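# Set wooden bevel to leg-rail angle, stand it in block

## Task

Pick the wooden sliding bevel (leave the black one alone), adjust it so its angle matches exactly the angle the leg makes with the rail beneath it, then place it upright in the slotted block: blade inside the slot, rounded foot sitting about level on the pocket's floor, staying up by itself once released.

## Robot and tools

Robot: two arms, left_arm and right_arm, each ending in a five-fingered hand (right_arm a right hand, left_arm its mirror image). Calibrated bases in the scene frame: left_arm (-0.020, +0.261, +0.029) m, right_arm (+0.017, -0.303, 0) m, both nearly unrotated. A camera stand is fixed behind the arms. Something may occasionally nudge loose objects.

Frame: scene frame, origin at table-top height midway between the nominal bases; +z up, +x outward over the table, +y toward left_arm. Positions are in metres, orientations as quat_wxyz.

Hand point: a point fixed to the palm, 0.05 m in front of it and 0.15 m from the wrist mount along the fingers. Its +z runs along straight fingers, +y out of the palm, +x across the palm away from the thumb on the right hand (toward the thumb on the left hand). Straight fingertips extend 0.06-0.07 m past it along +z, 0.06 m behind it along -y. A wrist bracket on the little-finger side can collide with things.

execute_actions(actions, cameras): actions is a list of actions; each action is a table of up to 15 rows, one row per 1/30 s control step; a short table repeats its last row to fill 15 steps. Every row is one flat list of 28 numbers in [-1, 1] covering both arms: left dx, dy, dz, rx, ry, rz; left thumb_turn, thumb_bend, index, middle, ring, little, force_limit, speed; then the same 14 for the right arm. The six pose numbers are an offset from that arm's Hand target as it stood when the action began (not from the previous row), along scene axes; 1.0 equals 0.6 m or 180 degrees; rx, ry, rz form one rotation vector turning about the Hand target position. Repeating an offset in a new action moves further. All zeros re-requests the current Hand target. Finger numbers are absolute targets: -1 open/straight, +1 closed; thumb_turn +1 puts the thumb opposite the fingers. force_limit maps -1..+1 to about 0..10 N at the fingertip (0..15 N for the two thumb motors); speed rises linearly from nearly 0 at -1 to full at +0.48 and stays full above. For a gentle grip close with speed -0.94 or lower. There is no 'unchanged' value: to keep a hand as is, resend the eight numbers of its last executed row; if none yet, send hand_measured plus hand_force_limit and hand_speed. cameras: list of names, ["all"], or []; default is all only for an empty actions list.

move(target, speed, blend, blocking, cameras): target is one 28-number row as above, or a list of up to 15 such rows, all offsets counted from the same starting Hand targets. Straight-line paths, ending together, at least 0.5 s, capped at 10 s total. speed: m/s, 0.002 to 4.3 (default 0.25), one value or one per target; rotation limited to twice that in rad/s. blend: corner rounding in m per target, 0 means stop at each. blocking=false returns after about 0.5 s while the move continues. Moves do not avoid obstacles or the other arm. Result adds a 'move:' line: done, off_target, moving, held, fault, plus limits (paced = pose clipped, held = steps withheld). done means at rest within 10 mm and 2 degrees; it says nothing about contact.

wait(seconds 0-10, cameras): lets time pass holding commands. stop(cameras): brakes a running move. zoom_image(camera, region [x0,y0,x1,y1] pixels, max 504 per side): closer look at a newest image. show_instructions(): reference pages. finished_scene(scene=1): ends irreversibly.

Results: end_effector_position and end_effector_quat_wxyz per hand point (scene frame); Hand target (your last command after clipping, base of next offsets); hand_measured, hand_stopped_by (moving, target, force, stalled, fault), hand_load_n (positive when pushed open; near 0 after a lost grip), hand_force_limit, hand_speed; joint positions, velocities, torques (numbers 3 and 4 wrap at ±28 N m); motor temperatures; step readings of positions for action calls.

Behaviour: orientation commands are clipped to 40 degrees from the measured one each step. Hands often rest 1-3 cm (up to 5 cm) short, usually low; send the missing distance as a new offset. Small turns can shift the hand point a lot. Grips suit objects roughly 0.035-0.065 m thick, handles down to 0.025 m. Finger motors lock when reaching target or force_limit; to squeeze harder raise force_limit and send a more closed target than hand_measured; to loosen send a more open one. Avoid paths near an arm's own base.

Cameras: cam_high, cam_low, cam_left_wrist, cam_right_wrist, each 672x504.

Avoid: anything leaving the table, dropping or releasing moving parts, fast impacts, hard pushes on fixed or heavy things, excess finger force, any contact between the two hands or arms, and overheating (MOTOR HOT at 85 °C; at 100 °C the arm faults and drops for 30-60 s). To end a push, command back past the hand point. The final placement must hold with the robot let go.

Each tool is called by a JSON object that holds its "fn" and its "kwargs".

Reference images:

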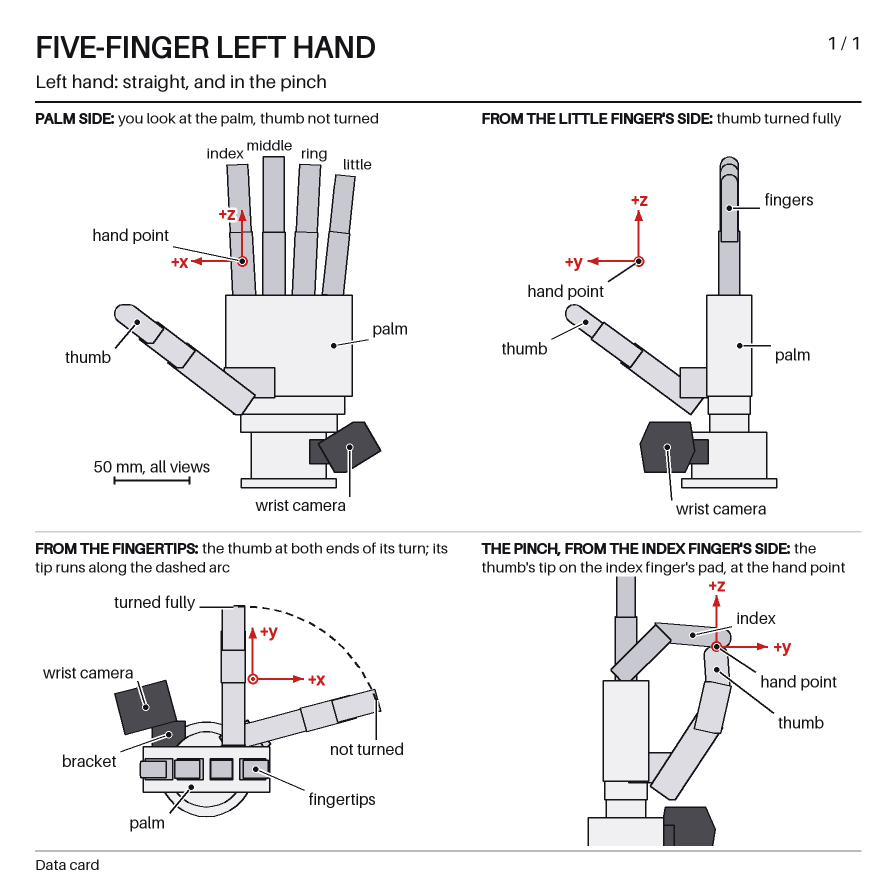

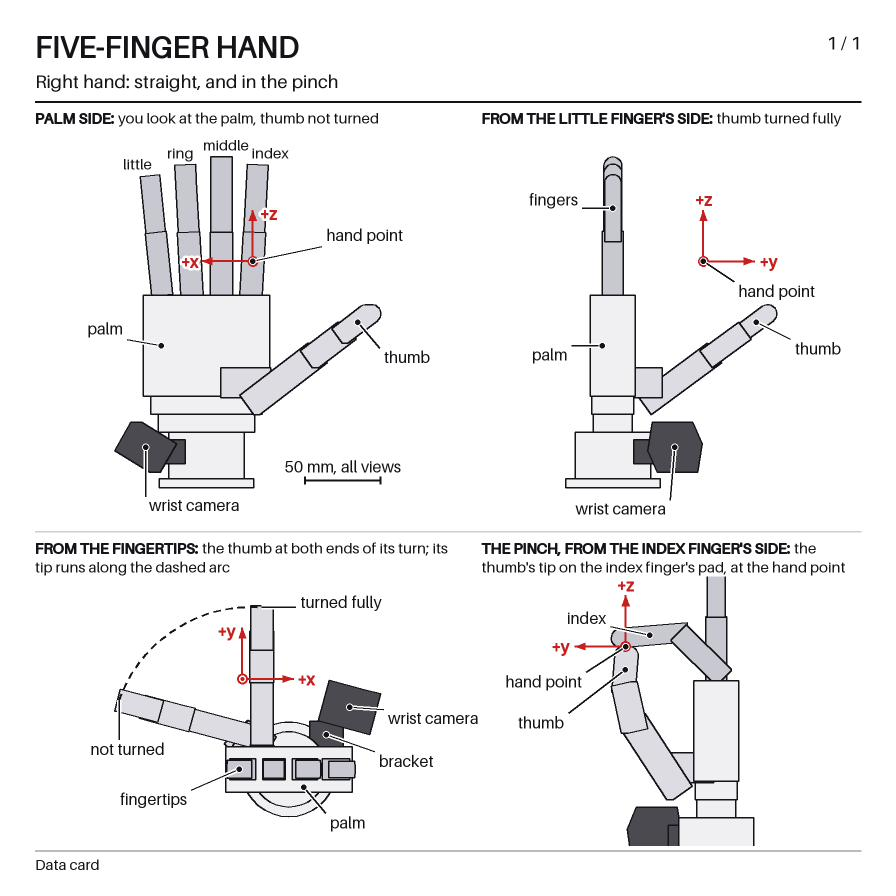

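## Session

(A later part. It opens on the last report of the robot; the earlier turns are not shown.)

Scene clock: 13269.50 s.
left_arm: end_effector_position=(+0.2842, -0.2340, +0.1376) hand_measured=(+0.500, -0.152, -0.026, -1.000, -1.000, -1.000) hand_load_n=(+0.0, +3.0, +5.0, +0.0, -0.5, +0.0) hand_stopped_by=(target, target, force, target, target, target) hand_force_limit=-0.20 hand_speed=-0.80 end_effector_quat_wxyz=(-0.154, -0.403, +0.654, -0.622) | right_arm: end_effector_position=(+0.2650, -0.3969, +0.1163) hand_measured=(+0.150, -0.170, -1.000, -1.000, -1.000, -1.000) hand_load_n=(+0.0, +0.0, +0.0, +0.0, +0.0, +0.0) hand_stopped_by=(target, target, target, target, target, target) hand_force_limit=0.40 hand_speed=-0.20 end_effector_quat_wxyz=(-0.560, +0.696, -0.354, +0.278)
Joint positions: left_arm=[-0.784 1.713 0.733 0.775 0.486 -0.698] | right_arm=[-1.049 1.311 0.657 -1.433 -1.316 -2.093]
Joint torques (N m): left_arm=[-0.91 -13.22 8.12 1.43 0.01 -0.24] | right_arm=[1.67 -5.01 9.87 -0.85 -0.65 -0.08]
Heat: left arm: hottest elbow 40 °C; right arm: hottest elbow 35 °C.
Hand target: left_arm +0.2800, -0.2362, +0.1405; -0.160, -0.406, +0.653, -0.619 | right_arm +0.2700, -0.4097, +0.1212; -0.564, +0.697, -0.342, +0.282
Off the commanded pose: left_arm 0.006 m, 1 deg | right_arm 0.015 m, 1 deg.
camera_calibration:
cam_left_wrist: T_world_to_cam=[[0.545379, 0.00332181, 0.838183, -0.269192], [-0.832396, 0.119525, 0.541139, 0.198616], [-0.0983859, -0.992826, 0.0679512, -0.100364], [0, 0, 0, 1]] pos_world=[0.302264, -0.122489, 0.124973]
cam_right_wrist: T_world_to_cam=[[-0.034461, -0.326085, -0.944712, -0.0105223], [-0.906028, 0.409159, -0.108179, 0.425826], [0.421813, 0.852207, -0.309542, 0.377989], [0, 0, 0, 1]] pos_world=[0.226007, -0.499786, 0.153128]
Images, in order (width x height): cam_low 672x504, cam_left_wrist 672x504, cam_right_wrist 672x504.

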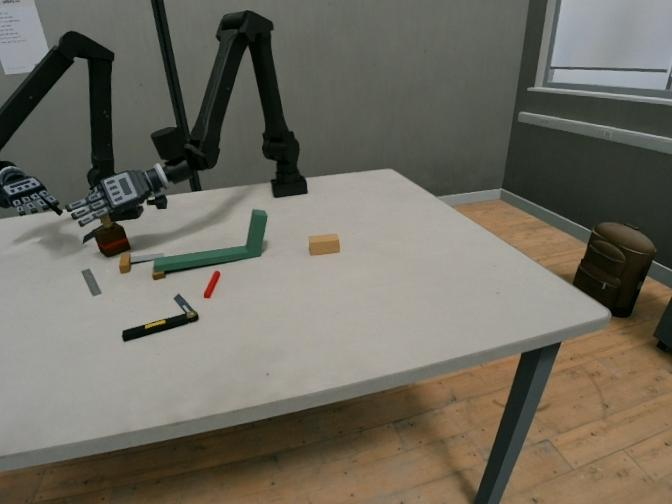

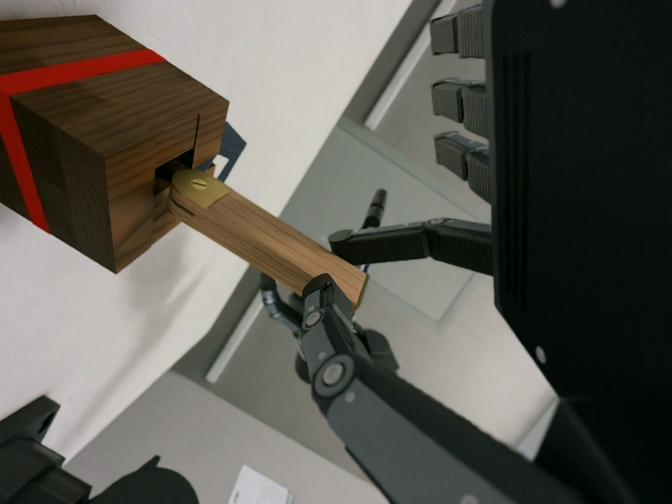

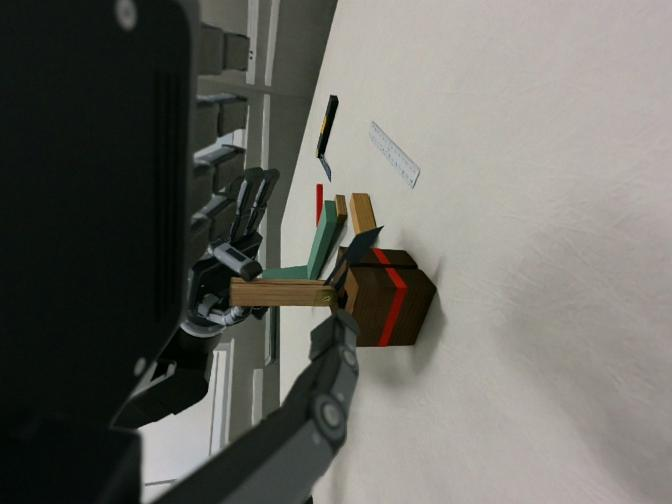

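{"fn": "zoom_image", "kwargs": {"camera": "cam_left_wrist", "region": [170, 120, 260, 210]}}

{"fn": "zoom_image", "kwargs": {"camera": "cam_right_wrist", "region": [315, 215, 390, 315]}}

Scaled by 5.600 from the camera's 672x504 image, which has a finer 960x720 frame.

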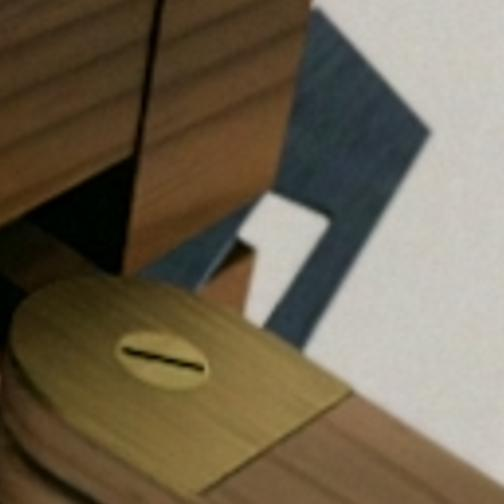

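Scaled by 5.040 from the camera's 672x504 image, which has a finer 960x720 frame.

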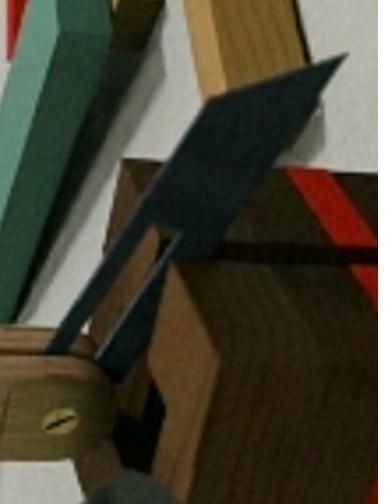

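{"fn": "move", "kwargs": {"target": [0.002, -0.0027, -0.0117, 0, 0, 0, 0.5, -0.15, 0.25, -1, -1, -1, -0.2, -0.8, 0, 0, 0, 0, 0, 0, 0.15, -0.17, -1, -1, -1, -1, 0.4, -0.2], "speed": 0.03, "cameras": ["cam_left_wrist", "cam_low", "cam_right_wrist"]}}

{"fn": "zoom_image", "kwargs": {"camera": "cam_left_wrist", "region": [120, 100, 290, 250]}}

{"fn": "zoom_image", "kwargs": {"camera": "cam_low", "region": [70, 190, 140, 260]}}

{"fn": "zoom_image", "kwargs": {"camera": "cam_right_wrist", "region": [240, 200, 390, 325]}}

Scene clock: 13309.63 s.
left_arm: end_effector_position=(+0.2842, -0.2340, +0.1376) hand_measured=(+0.500, -0.152, -0.026, -1.000, -1.000, -1.000) hand_load_n=(+0.0, +3.0, +5.0, +0.0, +0.0, +0.0) hand_stopped_by=(target, target, force, target, target, target) hand_force_limit=-0.20 hand_speed=-0.80 end_effector_quat_wxyz=(-0.154, -0.403, +0.654, -0.622) | right_arm: end_effector_position=(+0.2650, -0.3969, +0.1163) hand_measured=(+0.150, -0.170, -1.000, -1.000, -1.000, -1.000) hand_load_n=(+0.0, +0.0, +0.0, +0.0, -0.5, +0.0) hand_stopped_by=(target, target, target, target, target, target) hand_force_limit=0.40 hand_speed=-0.20 end_effector_quat_wxyz=(-0.560, +0.696, -0.354, +0.278)
Joint positions: left_arm=[-0.784 1.713 0.733 0.775 0.486 -0.698] | right_arm=[-1.049 1.311 0.657 -1.433 -1.316 -2.093]
Joint torques (N m): left_arm=[-0.91 -11.34 8.35 2.15 0 -0.24] | right_arm=[1.73 -5.01 9.88 -0.87 -0.65 -0.07]
Heat: left arm: hottest elbow 40 °C; right arm: hottest elbow 35 °C.
Hand target: left_arm +0.2811, -0.2379, +0.1335; -0.160, -0.406, +0.653, -0.619 | right_arm +0.2700, -0.4097, +0.1212; -0.564, +0.697, -0.342, +0.282
Off the commanded pose: left_arm 0.006 m, 1 deg | right_arm 0.015 m, 1 deg.
joint sent to its limit (right arm) — joint 6 (wrist roll), lower limit. The joint targets still meet the commanded pose.
move: off_target (right_arm)
camera_calibration:
cam_left_wrist: T_world_to_cam=[[0.545354, 0.00354519, 0.838198, -0.269159], [-0.83246, 0.119182, 0.541116, 0.198597], [-0.09798, -0.992866, 0.0679478, -0.100491], [0, 0, 0, 1]] pos_world=[0.302265, -0.122489, 0.124973]
cam_right_wrist: T_world_to_cam=[[-0.034461, -0.326085, -0.944712, -0.0105223], [-0.906028, 0.409159, -0.108179, 0.425826], [0.421813, 0.852207, -0.309542, 0.377989], [0, 0, 0, 1]] pos_world=[0.226007, -0.499786, 0.153128]
Images, in order (width x height): cam_low 672x504, cam_left_wrist 672x504, cam_right_wrist 672x504.

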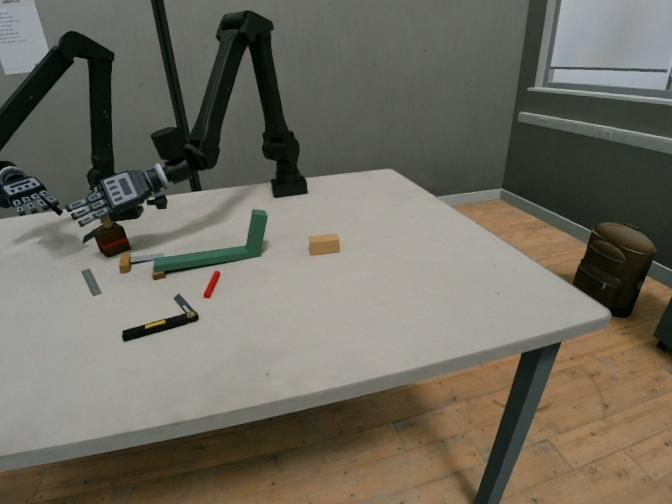

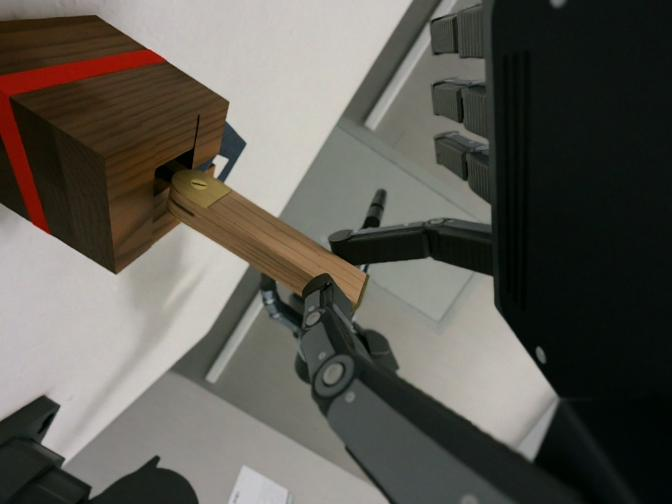

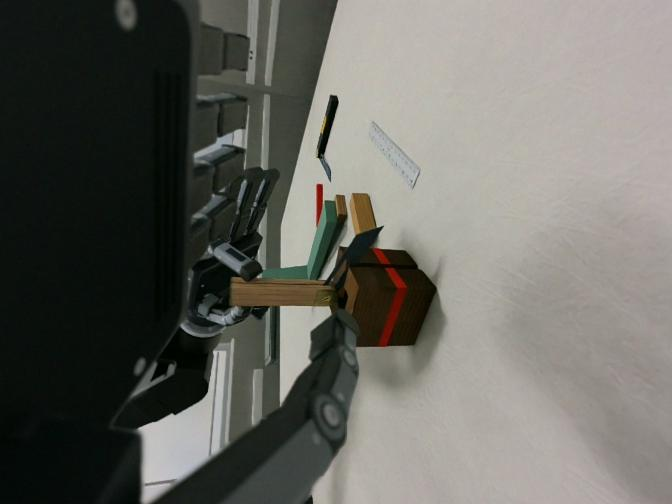

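Scaled by 2.965 from the camera's 672x504 image, which has a finer 960x720 frame.

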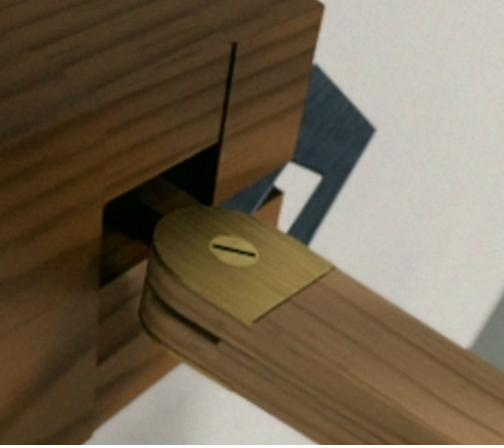

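Scaled by 7.200 from the camera's 672x504 image, which has a finer 960x720 frame.

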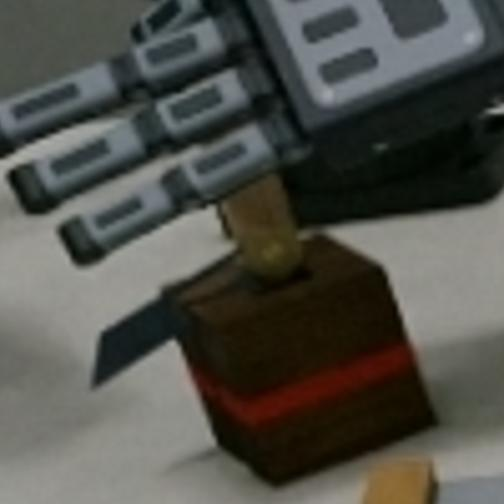

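Scaled by 3.360 from the camera's 672x504 image, which has a finer 960x720 frame.

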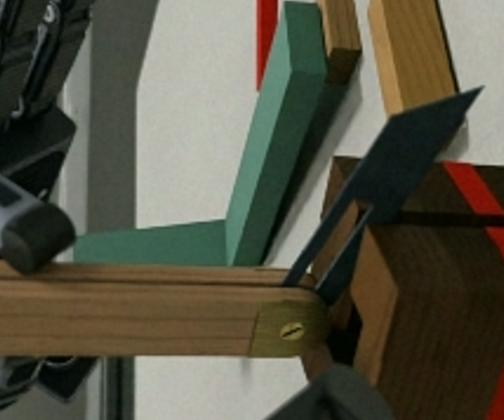

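{"fn": "move", "kwargs": {"target": [0, 0, -0.01, 0, 0, 0, 0.5, -0.15, 0.25, -1, -1, -1, -0.2, -0.8, 0, 0, 0, 0, 0, 0, 0.15, -0.17, -1, -1, -1, -1, 0.4, -0.2], "speed": 0.03}}

Scene clock: 13314.57 s.
left_arm: end_effector_position=(+0.2842, -0.2338, +0.1305) hand_measured=(+0.500, -0.152, -0.026, -1.000, -1.000, -1.000) hand_load_n=(-0.5, +3.5, +5.5, -0.5, +0.0, +0.0) hand_stopped_by=(target, target, force, target, target, target) hand_force_limit=-0.20 hand_speed=-0.80 end_effector_quat_wxyz=(-0.154, -0.407, +0.656, -0.617) | right_arm: end_effector_position=(+0.2650, -0.3969, +0.1163) hand_measured=(+0.150, -0.170, -1.000, -1.000, -1.000, -1.000) hand_load_n=(+0.0, +0.0, +0.0, +0.0, +0.0, +0.0) hand_stopped_by=(target, target, target, target, target, target) hand_force_limit=0.40 hand_speed=-0.20 end_effector_quat_wxyz=(-0.560, +0.696, -0.354, +0.278)
Joint positions: left_arm=[-0.784 1.725 0.733 0.775 0.485 -0.698] | right_arm=[-1.049 1.311 0.657 -1.433 -1.316 -2.093]
Joint torques (N m): left_arm=[-0.91 -11.16 8.06 2.86 0.05 -0.24] | right_arm=[1.73 -5.13 9.87 -0.85 -0.65 -0.08]
Heat: left arm: hottest elbow 40 °C; right arm: hottest elbow 35 °C.
Hand target: left_arm +0.2812, -0.2379, +0.1276; -0.160, -0.406, +0.653, -0.619 | right_arm +0.2700, -0.4097, +0.1212; -0.564, +0.697, -0.342, +0.282
Off the commanded pose: left_arm 0.006 m, 1 deg | right_arm 0.015 m, 1 deg.
joint sent to its limit (right arm) — joint 6 (wrist roll), lower limit. The joint targets still meet the commanded pose.
move: off_target (right_arm)

{"fn": "wait", "kwargs": {"seconds": 0, "cameras": ["cam_left_wrist", "cam_low", "cam_right_wrist"]}}

{"fn": "zoom_image", "kwargs": {"camera": "cam_left_wrist", "region": [120, 100, 290, 250]}}

{"fn": "zoom_image", "kwargs": {"camera": "cam_low", "region": [70, 190, 140, 260]}}

{"fn": "zoom_image", "kwargs": {"camera": "cam_right_wrist", "region": [240, 200, 390, 325]}}

Scene clock: 13321.33 s.
left_arm: end_effector_position=(+0.2842, -0.2338, +0.1305) hand_measured=(+0.500, -0.152, -0.026, -1.000, -1.000, -1.000) hand_load_n=(-0.5, +3.5, +5.5, +0.0, +0.0, +0.0) hand_stopped_by=(target, target, force, target, target, target) hand_force_limit=-0.20 hand_speed=-0.80 end_effector_quat_wxyz=(-0.154, -0.407, +0.656, -0.617) | right_arm: end_effector_position=(+0.2650, -0.3969, +0.1163) hand_measured=(+0.150, -0.170, -1.000, -1.000, -1.000, -1.000) hand_load_n=(+0.0, +0.0, -0.5, +0.0, +0.0, +0.0) hand_stopped_by=(target, target, target, target, target, target) hand_force_limit=0.40 hand_speed=-0.20 end_effector_quat_wxyz=(-0.560, +0.696, -0.354, +0.278)
Joint positions: left_arm=[-0.784 1.725 0.733 0.775 0.485 -0.698] | right_arm=[-1.049 1.311 0.657 -1.433 -1.316 -2.093]
Joint torques (N m): left_arm=[-0.91 -11.11 8.08 2.85 0.04 -0.24] | right_arm=[1.67 -5.07 9.88 -0.85 -0.65 -0.08]
Heat: left arm: hottest elbow 40 °C; right arm: hottest elbow 35 °C.
Hand target: left_arm +0.2812, -0.2379, +0.1276; -0.160, -0.406, +0.653, -0.619 | right_arm +0.2700, -0.4097, +0.1212; -0.564, +0.697, -0.342, +0.282
Off the commanded pose: left_arm 0.006 m, 1 deg | right_arm 0.015 m, 1 deg.
camera_calibration:
cam_left_wrist: T_world_to_cam=[[0.553036, -0.00350796, 0.83315, -0.266513], [-0.827581, 0.113192, 0.549816, 0.198467], [-0.0962349, -0.993567, 0.0596963, -0.0994325], [0, 0, 0, 1]] pos_world=[0.30207, -0.122193, 0.118861]
cam_right_wrist: T_world_to_cam=[[-0.034461, -0.326085, -0.944712, -0.0105223], [-0.906028, 0.409159, -0.108179, 0.425826], [0.421813, 0.852207, -0.309542, 0.377989], [0, 0, 0, 1]] pos_world=[0.226007, -0.499786, 0.153128]
Images, in order (width x height): cam_low 672x504, cam_left_wrist 672x504, cam_right_wrist 672x504.

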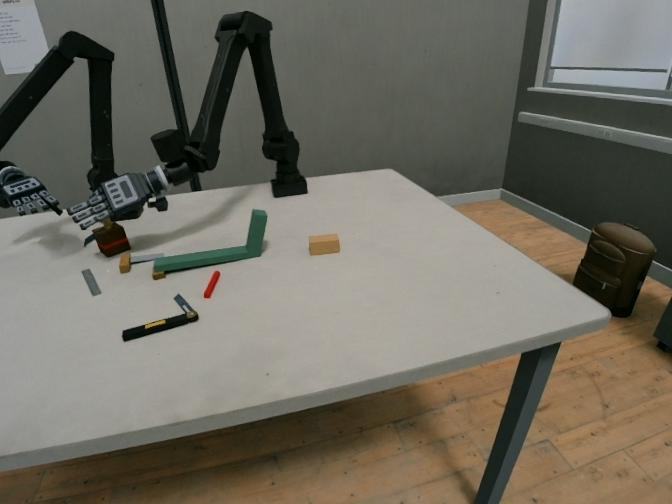

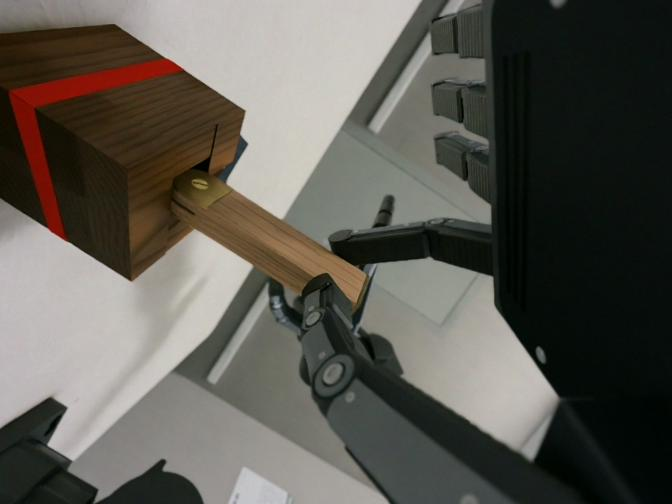

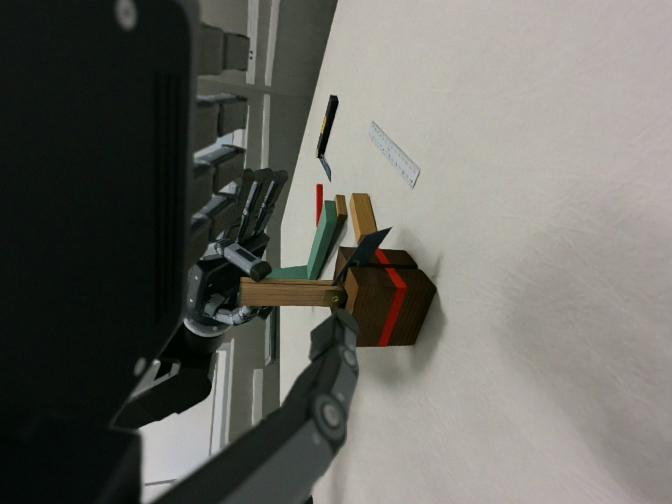

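Scaled by 2.965 from the camera's 672x504 image, which has a finer 960x720 frame.

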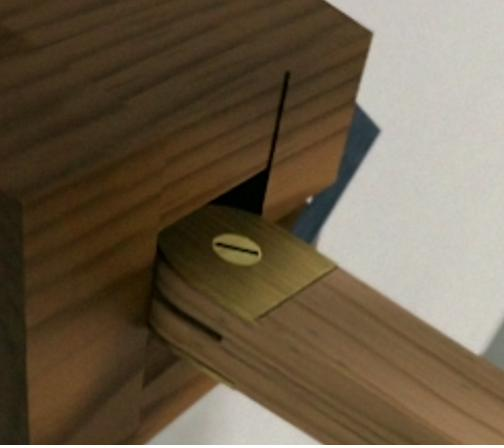

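Scaled by 7.200 from the camera's 672x504 image, which has a finer 960x720 frame.

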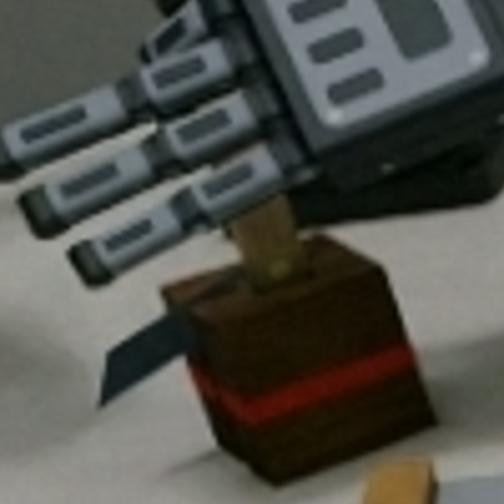

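Scaled by 3.360 from the camera's 672x504 image, which has a finer 960x720 frame.

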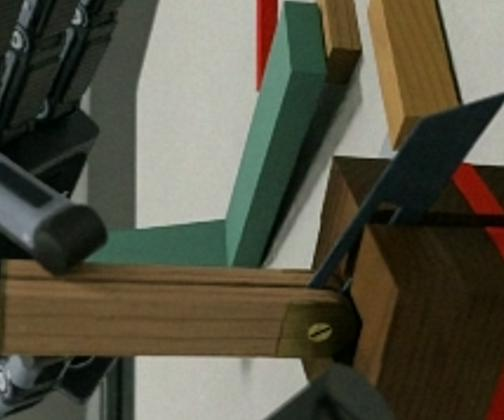

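{"fn": "move", "kwargs": {"target": [0, 0, -0.01, 0, 0, 0, 0.5, -0.15, 0.25, -1, -1, -1, -0.2, -0.8, 0, 0, 0, 0, 0, 0, 0.15, -0.17, -1, -1, -1, -1, 0.4, -0.2], "speed": 0.03, "cameras": ["cam_left_wrist", "cam_right_wrist"]}}

{"fn": "zoom_image", "kwargs": {"camera": "cam_left_wrist", "region": [120, 100, 290, 250]}}

{"fn": "zoom_image", "kwargs": {"camera": "cam_right_wrist", "region": [240, 200, 390, 325]}}

Scene clock: 13334.97 s.
left_arm: end_effector_position=(+0.2849, -0.2344, +0.1249) hand_measured=(+0.500, -0.152, -0.026, -1.000, -1.000, -1.000) hand_load_n=(-1.0, +4.0, +5.5, +0.0, +0.0, +0.0) hand_stopped_by=(target, target, force, target, target, target) hand_force_limit=-0.20 hand_speed=-0.80 end_effector_quat_wxyz=(-0.154, -0.407, +0.655, -0.618) | right_arm: end_effector_position=(+0.2650, -0.3969, +0.1163) hand_measured=(+0.150, -0.170, -1.000, -1.000, -1.000, -1.000) hand_load_n=(+0.0, +0.5, +0.0, +0.0, +0.0, -0.5) hand_stopped_by=(target, target, target, target, target, target) hand_force_limit=0.40 hand_speed=-0.20 end_effector_quat_wxyz=(-0.560, +0.696, -0.354, +0.278)
Joint positions: left_arm=[-0.784 1.743 0.733 0.794 0.484 -0.698] | right_arm=[-1.049 1.311 0.657 -1.433 -1.316 -2.093]
Joint torques (N m): left_arm=[-0.97 -11.28 7.76 2.85 0.06 -0.24] | right_arm=[1.67 -5.07 9.89 -0.85 -0.65 -0.08]
Heat: left arm: hottest elbow 40 °C; right arm: hottest elbow 35 °C.
Hand target: left_arm +0.2812, -0.2379, +0.1216; -0.160, -0.406, +0.653, -0.619 | right_arm +0.2700, -0.4097, +0.1212; -0.564, +0.697, -0.342, +0.282
Off the commanded pose: left_arm 0.006 m, 1 deg | right_arm 0.015 m, 1 deg.
joint sent to its limit (right arm) — joint 6 (wrist roll), lower limit. The joint targets still meet the commanded pose.
move: off_target (right_arm)
camera_calibration:
cam_left_wrist: T_world_to_cam=[[0.552116, -0.00245758, 0.833764, -0.261761], [-0.828229, 0.11345, 0.548785, 0.202498], [-0.095939, -0.993541, 0.0606019, -0.0997199], [0, 0, 0, 1]] pos_world=[0.30267, -0.122692, 0.113162]
cam_right_wrist: T_world_to_cam=[[-0.034461, -0.326085, -0.944712, -0.0105223], [-0.906028, 0.409159, -0.108179, 0.425826], [0.421813, 0.852207, -0.309542, 0.377989], [0, 0, 0, 1]] pos_world=[0.226007, -0.499786, 0.153128]
Images, in order (width x height): cam_left_wrist 672x504, cam_right_wrist 672x504.

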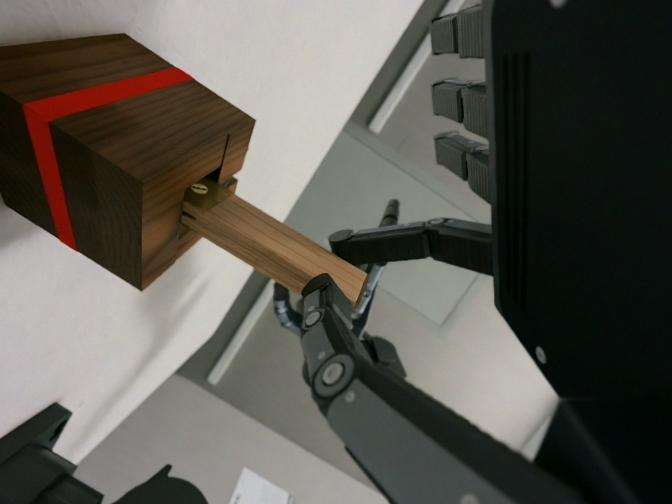

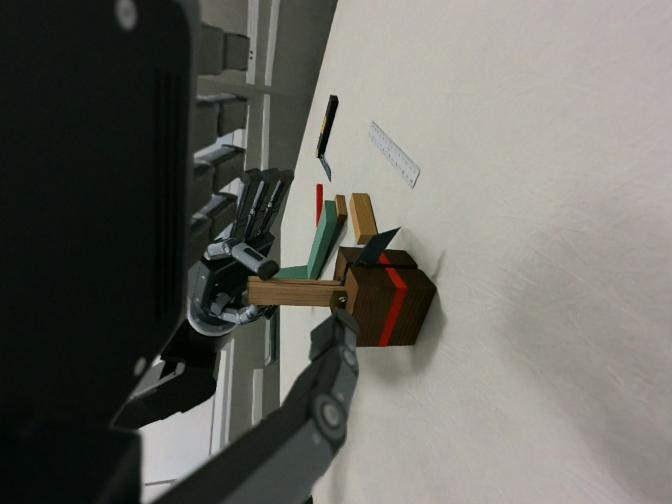

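Scaled by 2.965 from the camera's 672x504 image, which has a finer 960x720 frame.

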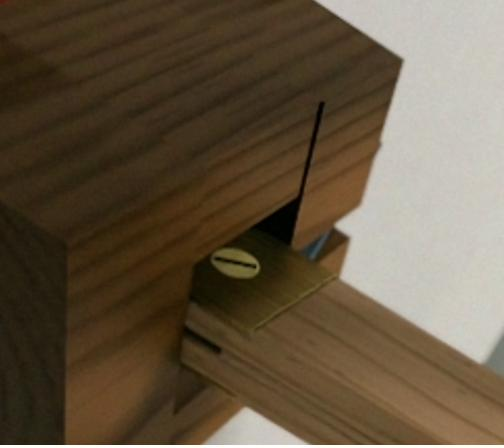

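Scaled by 3.360 from the camera's 672x504 image, which has a finer 960x720 frame.

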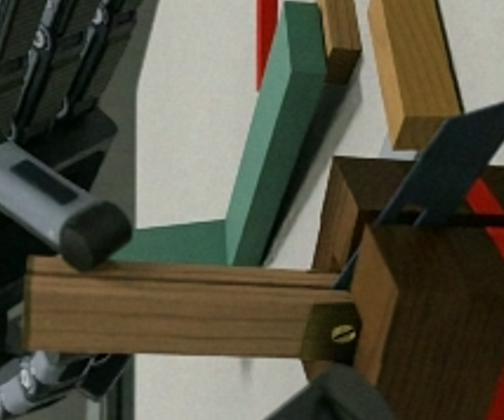

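{"fn": "move", "kwargs": {"target": [0, 0, -0.01, 0, 0, 0, 0.5, -0.15, 0.25, -1, -1, -1, -0.2, -0.8, 0, 0, 0, 0, 0, 0, 0.15, -0.17, -1, -1, -1, -1, 0.4, -0.2], "speed": 0.03, "cameras": ["cam_left_wrist", "cam_right_wrist"]}}

{"fn": "zoom_image", "kwargs": {"camera": "cam_left_wrist", "region": [120, 100, 290, 250]}}

{"fn": "zoom_image", "kwargs": {"camera": "cam_right_wrist", "region": [240, 200, 390, 325]}}

Scene clock: 13347.57 s.
left_arm: end_effector_position=(+0.2854, -0.2348, +0.1199) hand_measured=(+0.500, -0.152, -0.026, -1.000, -1.000, -1.000) hand_load_n=(+0.0, +3.5, +5.0, +0.0, +0.0, -0.5) hand_stopped_by=(target, target, force, target, target, target) hand_force_limit=-0.20 hand_speed=-0.80 end_effector_quat_wxyz=(-0.154, -0.406, +0.655, -0.618) | right_arm: end_effector_position=(+0.2650, -0.3969, +0.1163) hand_measured=(+0.150, -0.170, -1.000, -1.000, -1.000, -1.000) hand_load_n=(+0.0, +0.0, +0.0, +0.0, +0.0, +0.0) hand_stopped_by=(target, target, target, target, target, target) hand_force_limit=0.40 hand_speed=-0.20 end_effector_quat_wxyz=(-0.560, +0.696, -0.354, +0.278)
Joint positions: left_arm=[-0.784 1.759 0.733 0.812 0.484 -0.698] | right_arm=[-1.049 1.311 0.657 -1.433 -1.316 -2.093]
Joint torques (N m): left_arm=[-0.91 -11.22 7.5 2.86 0.06 -0.24] | right_arm=[1.61 -5.01 9.87 -0.85 -0.64 -0.07]
Heat: left arm: hottest elbow 40 °C; right arm: hottest elbow 35 °C.
Hand target: left_arm +0.2811, -0.2379, +0.1156; -0.160, -0.406, +0.653, -0.619 | right_arm +0.2700, -0.4097, +0.1212; -0.564, +0.697, -0.342, +0.282
Off the commanded pose: left_arm 0.007 m, 1 deg | right_arm 0.015 m, 1 deg.
joint sent to its limit (right arm) — joint 6 (wrist roll), lower limit. The joint targets still meet the commanded pose.
move: off_target (right_arm)
camera_calibration:
cam_left_wrist: T_world_to_cam=[[0.551148, -0.00162282, 0.834406, -0.257377], [-0.828861, 0.114046, 0.547707, 0.206202], [-0.0960494, -0.993474, 0.061511, -0.0999098], [0, 0, 0, 1]] pos_world=[0.303169, -0.123192, 0.107964]
cam_right_wrist: T_world_to_cam=[[-0.034461, -0.326085, -0.944712, -0.0105223], [-0.906028, 0.409159, -0.108179, 0.425826], [0.421813, 0.852207, -0.309542, 0.377989], [0, 0, 0, 1]] pos_world=[0.226007, -0.499786, 0.153128]
Images, in order (width x height): cam_left_wrist 672x504, cam_right_wrist 672x504.

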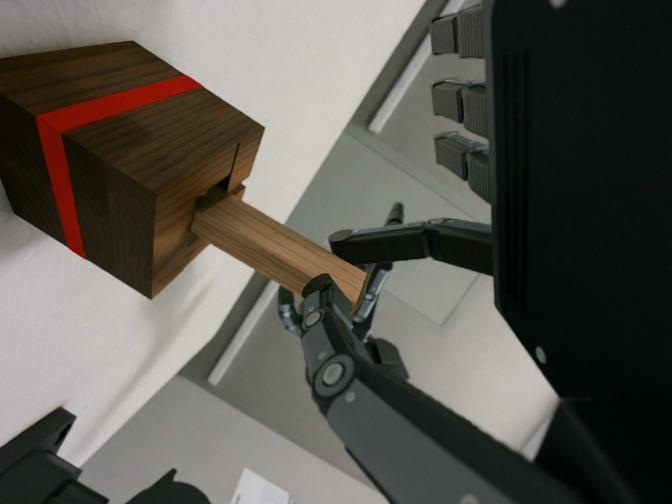

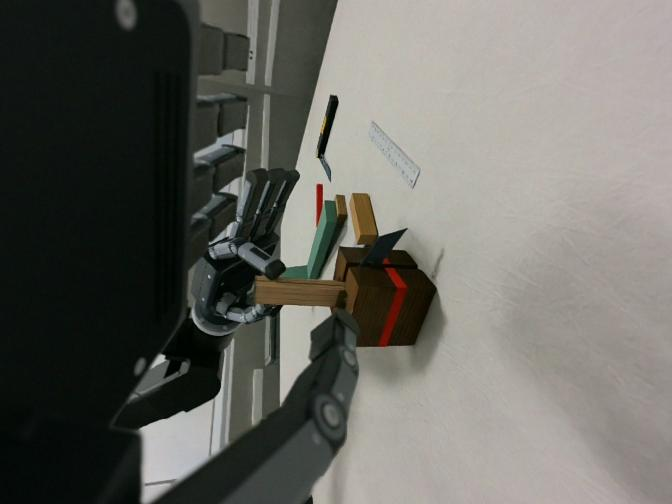

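Scaled by 2.965 from the camera's 672x504 image, which has a finer 960x720 frame.

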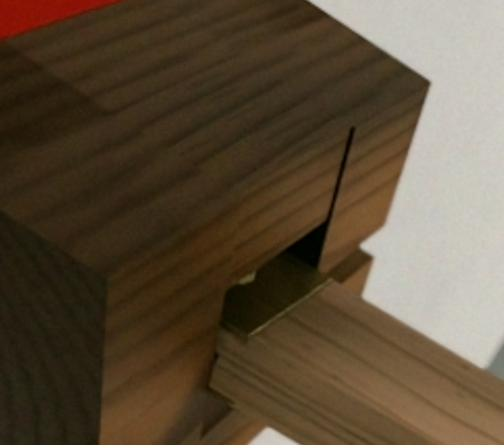

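Scaled by 3.360 from the camera's 672x504 image, which has a finer 960x720 frame.

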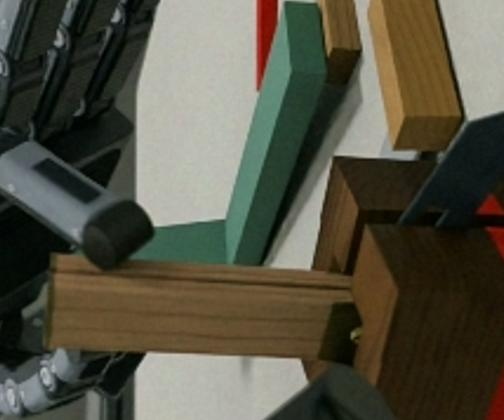

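{"fn": "move", "kwargs": {"target": [0, 0, -0.0085, 0, 0, 0, 0.5, -0.15, 0.25, -1, -1, -1, -0.2, -0.8, 0, 0, 0, 0, 0, 0, 0.15, -0.17, -1, -1, -1, -1, 0.4, -0.2], "speed": 0.02, "cameras": ["cam_left_wrist", "cam_right_wrist"]}}

{"fn": "zoom_image", "kwargs": {"camera": "cam_left_wrist", "region": [120, 100, 290, 250]}}

{"fn": "zoom_image", "kwargs": {"camera": "cam_right_wrist", "region": [240, 200, 430, 350]}}

Scene clock: 13362.90 s.
left_arm: end_effector_position=(+0.2860, -0.2356, +0.1185) hand_measured=(+0.500, -0.152, -0.026, -1.000, -1.000, -1.000) hand_load_n=(+1.5, +3.5, +5.0, +0.0, +0.0, +0.0) hand_stopped_by=(target, target, force, target, target, target) hand_force_limit=-0.20 hand_speed=-0.80 end_effector_quat_wxyz=(-0.154, -0.405, +0.653, -0.621) | right_arm: end_effector_position=(+0.2650, -0.3969, +0.1163) hand_measured=(+0.150, -0.170, -1.000, -1.000, -1.000, -1.000) hand_load_n=(+0.0, +0.0, +0.0, +0.0, +0.0, +0.0) hand_stopped_by=(target, target, target, target, target, target) hand_force_limit=0.40 hand_speed=-0.20 end_effector_quat_wxyz=(-0.560, +0.696, -0.354, +0.278)
Joint positions: left_arm=[-0.784 1.769 0.733 0.831 0.484 -0.702] | right_arm=[-1.049 1.311 0.657 -1.433 -1.316 -2.093]
Joint torques (N m): left_arm=[-0.91 -11.4 7.31 2.69 0.05 -0.17] | right_arm=[1.67 -5.01 9.88 -0.84 -0.65 -0.07]
Heat: left arm: hottest elbow 40 °C; right arm: hottest elbow 35 °C.
Hand target: left_arm +0.2811, -0.2378, +0.1104; -0.160, -0.406, +0.653, -0.619 | right_arm +0.2700, -0.4097, +0.1212; -0.564, +0.697, -0.342, +0.282
Off the commanded pose: left_arm 0.010 m, 1 deg | right_arm 0.015 m, 1 deg.
joint sent to its limit (right arm) — joint 6 (wrist roll), lower limit. The joint targets still meet the commanded pose.
move: off_target (right_arm)
camera_calibration:
cam_left_wrist: T_world_to_cam=[[0.54855, 0.00468646, 0.836104, -0.254573], [-0.830627, 0.117462, 0.544299, 0.209256], [-0.0956597, -0.993066, 0.0683266, -0.101305], [0, 0, 0, 1]] pos_world=[0.303769, -0.123989, 0.105873]
cam_right_wrist: T_world_to_cam=[[-0.034461, -0.326085, -0.944712, -0.0105223], [-0.906028, 0.409159, -0.108179, 0.425826], [0.421813, 0.852207, -0.309542, 0.377989], [0, 0, 0, 1]] pos_world=[0.226007, -0.499786, 0.153128]
Images, in order (width x height): cam_left_wrist 672x504, cam_right_wrist 672x504.

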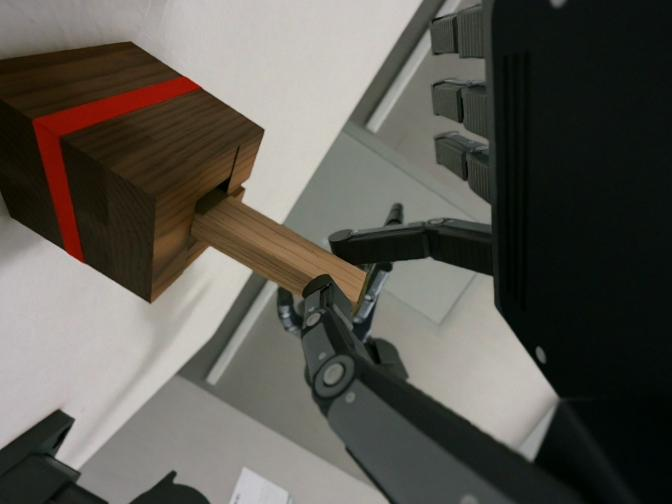

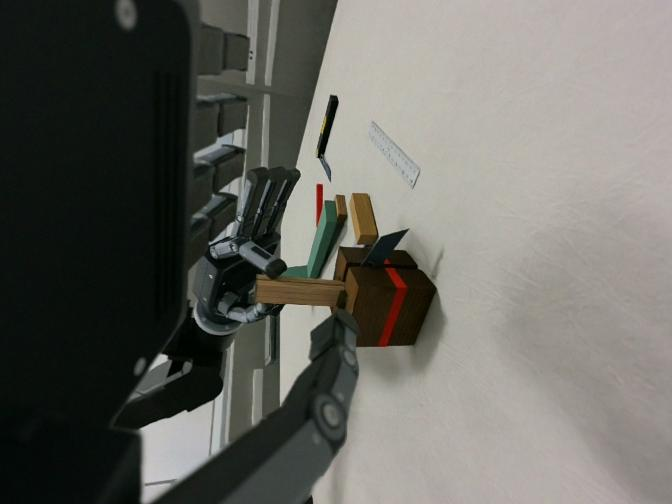

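Scaled by 2.965 from the camera's 672x504 image, which has a finer 960x720 frame.

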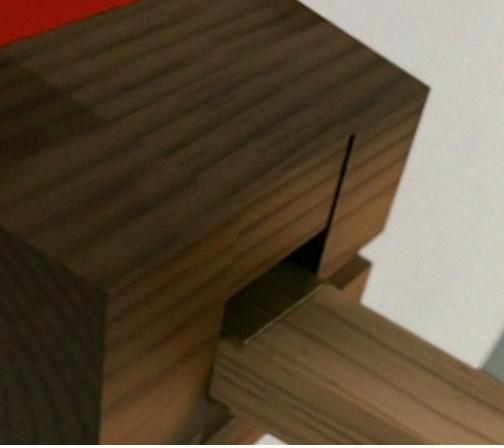

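Scaled by 2.653 from the camera's 672x504 image, which has a finer 960x720 frame.

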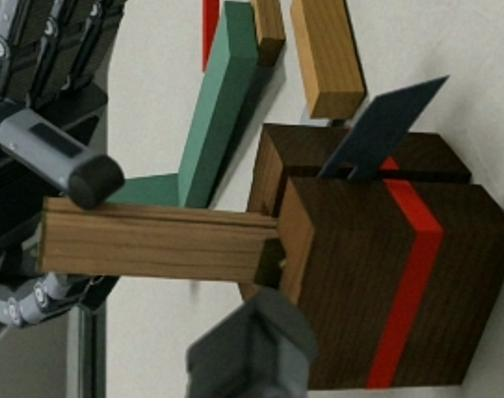

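{"fn": "zoom_image", "kwargs": {"camera": "cam_left_wrist", "region": [185, 175, 385, 325]}}

Scaled by 2.520 from the camera's 672x504 image, which has a finer 960x720 frame.

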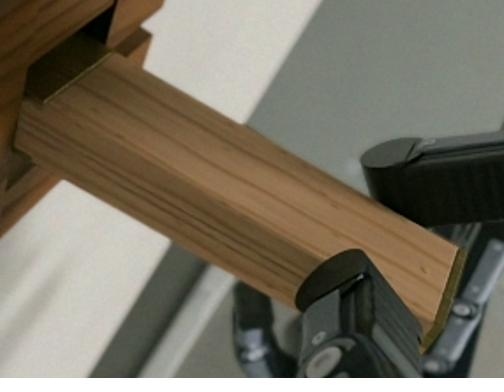

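{"fn": "move", "kwargs": {"target": [0, 0, -0.0067, 0, 0, 0, 0.5, -0.15, 0.25, -1, -1, -1, -0.2, -0.8, 0, 0, 0, 0, 0, 0, 0.15, -0.17, -1, -1, -1, -1, 0.4, -0.2], "speed": 0.02, "cameras": ["cam_left_wrist", "cam_right_wrist"]}}

{"fn": "zoom_image", "kwargs": {"camera": "cam_left_wrist", "region": [120, 100, 290, 250]}}

{"fn": "zoom_image", "kwargs": {"camera": "cam_right_wrist", "region": [240, 200, 430, 350]}}

Scene clock: 13441.77 s.
left_arm: end_effector_position=(+0.2864, -0.2362, +0.1182) hand_measured=(+0.500, -0.152, -0.026, -1.000, -1.000, -1.000) hand_load_n=(+2.5, +2.5, +5.0, +0.0, +0.0, +0.0) hand_stopped_by=(target, target, force, target, target, target) hand_force_limit=-0.20 hand_speed=-0.80 end_effector_quat_wxyz=(-0.155, -0.404, +0.651, -0.624) | right_arm: end_effector_position=(+0.2650, -0.3969, +0.1163) hand_measured=(+0.150, -0.170, -1.000, -1.000, -1.000, -1.000) hand_load_n=(-0.5, +0.0, +0.0, +0.0, +0.0, +0.0) hand_stopped_by=(target, target, target, target, target, target) hand_force_limit=0.40 hand_speed=-0.20 end_effector_quat_wxyz=(-0.560, +0.696, -0.354, +0.278)
Joint positions: left_arm=[-0.784 1.777 0.733 0.847 0.485 -0.707] | right_arm=[-1.049 1.311 0.657 -1.433 -1.316 -2.093]
Joint torques (N m): left_arm=[-0.91 -10.81 7.15 2.62 0.03 -0.15] | right_arm=[1.67 -5.01 9.87 -0.85 -0.65 -0.08]
Heat: left arm: hottest elbow 39 °C; right arm: hottest elbow 35 °C.
Hand target: left_arm +0.2811, -0.2379, +0.1065; -0.160, -0.406, +0.653, -0.619 | right_arm +0.2700, -0.4097, +0.1212; -0.564, +0.697, -0.342, +0.282
Off the commanded pose: left_arm 0.013 m, 1 deg | right_arm 0.015 m, 1 deg.
joint sent to its limit (right arm) — joint 6 (wrist roll), lower limit. The joint targets still meet the commanded pose.
move: off_target (left_arm, right_arm)
camera_calibration:
cam_left_wrist: T_world_to_cam=[[0.547542, 0.0113476, 0.836701, -0.252718], [-0.831315, 0.121455, 0.542369, 0.211239], [-0.0954674, -0.992532, 0.0759354, -0.102766], [0, 0, 0, 1]] pos_world=[0.304169, -0.124786, 0.104684]
cam_right_wrist: T_world_to_cam=[[-0.034461, -0.326085, -0.944712, -0.0105223], [-0.906028, 0.409159, -0.108179, 0.425826], [0.421813, 0.852207, -0.309542, 0.377989], [0, 0, 0, 1]] pos_world=[0.226007, -0.499786, 0.153128]
Images, in order (width x height): cam_left_wrist 672x504, cam_right_wrist 672x504.

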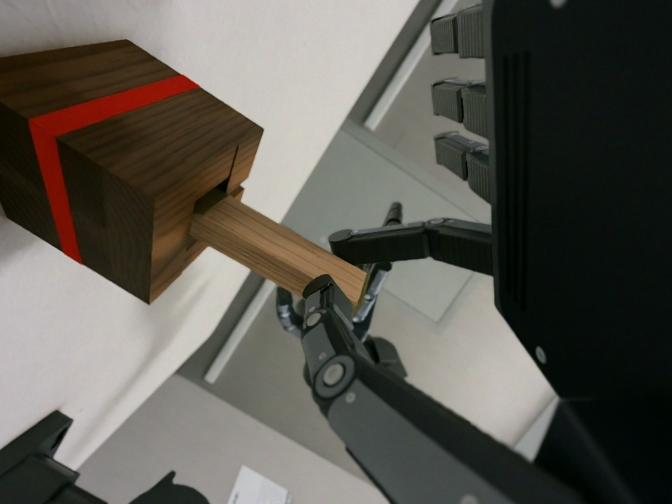

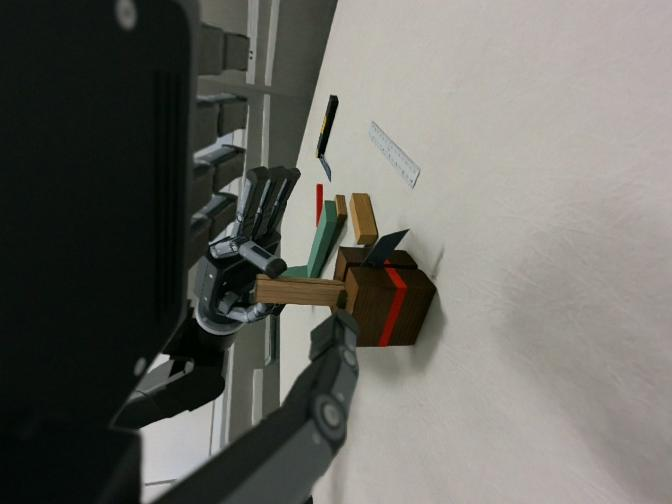

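Scaled by 2.965 from the camera's 672x504 image, which has a finer 960x720 frame.

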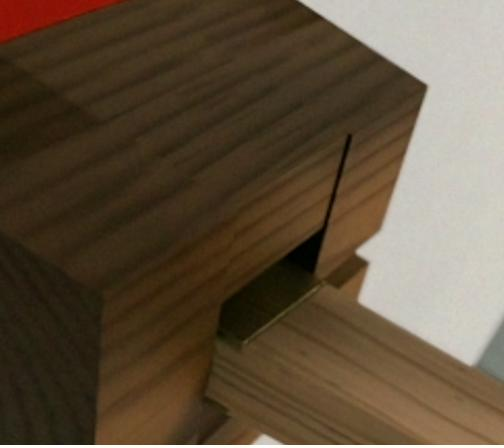

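Scaled by 2.653 from the camera's 672x504 image, which has a finer 960x720 frame.

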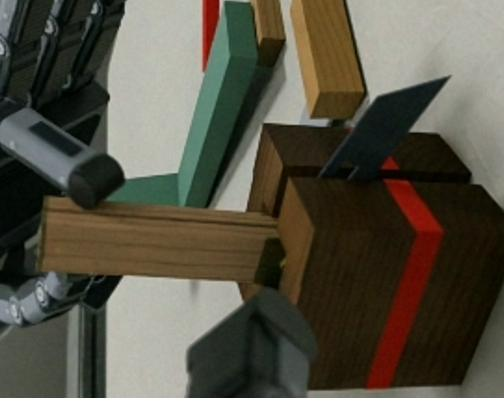

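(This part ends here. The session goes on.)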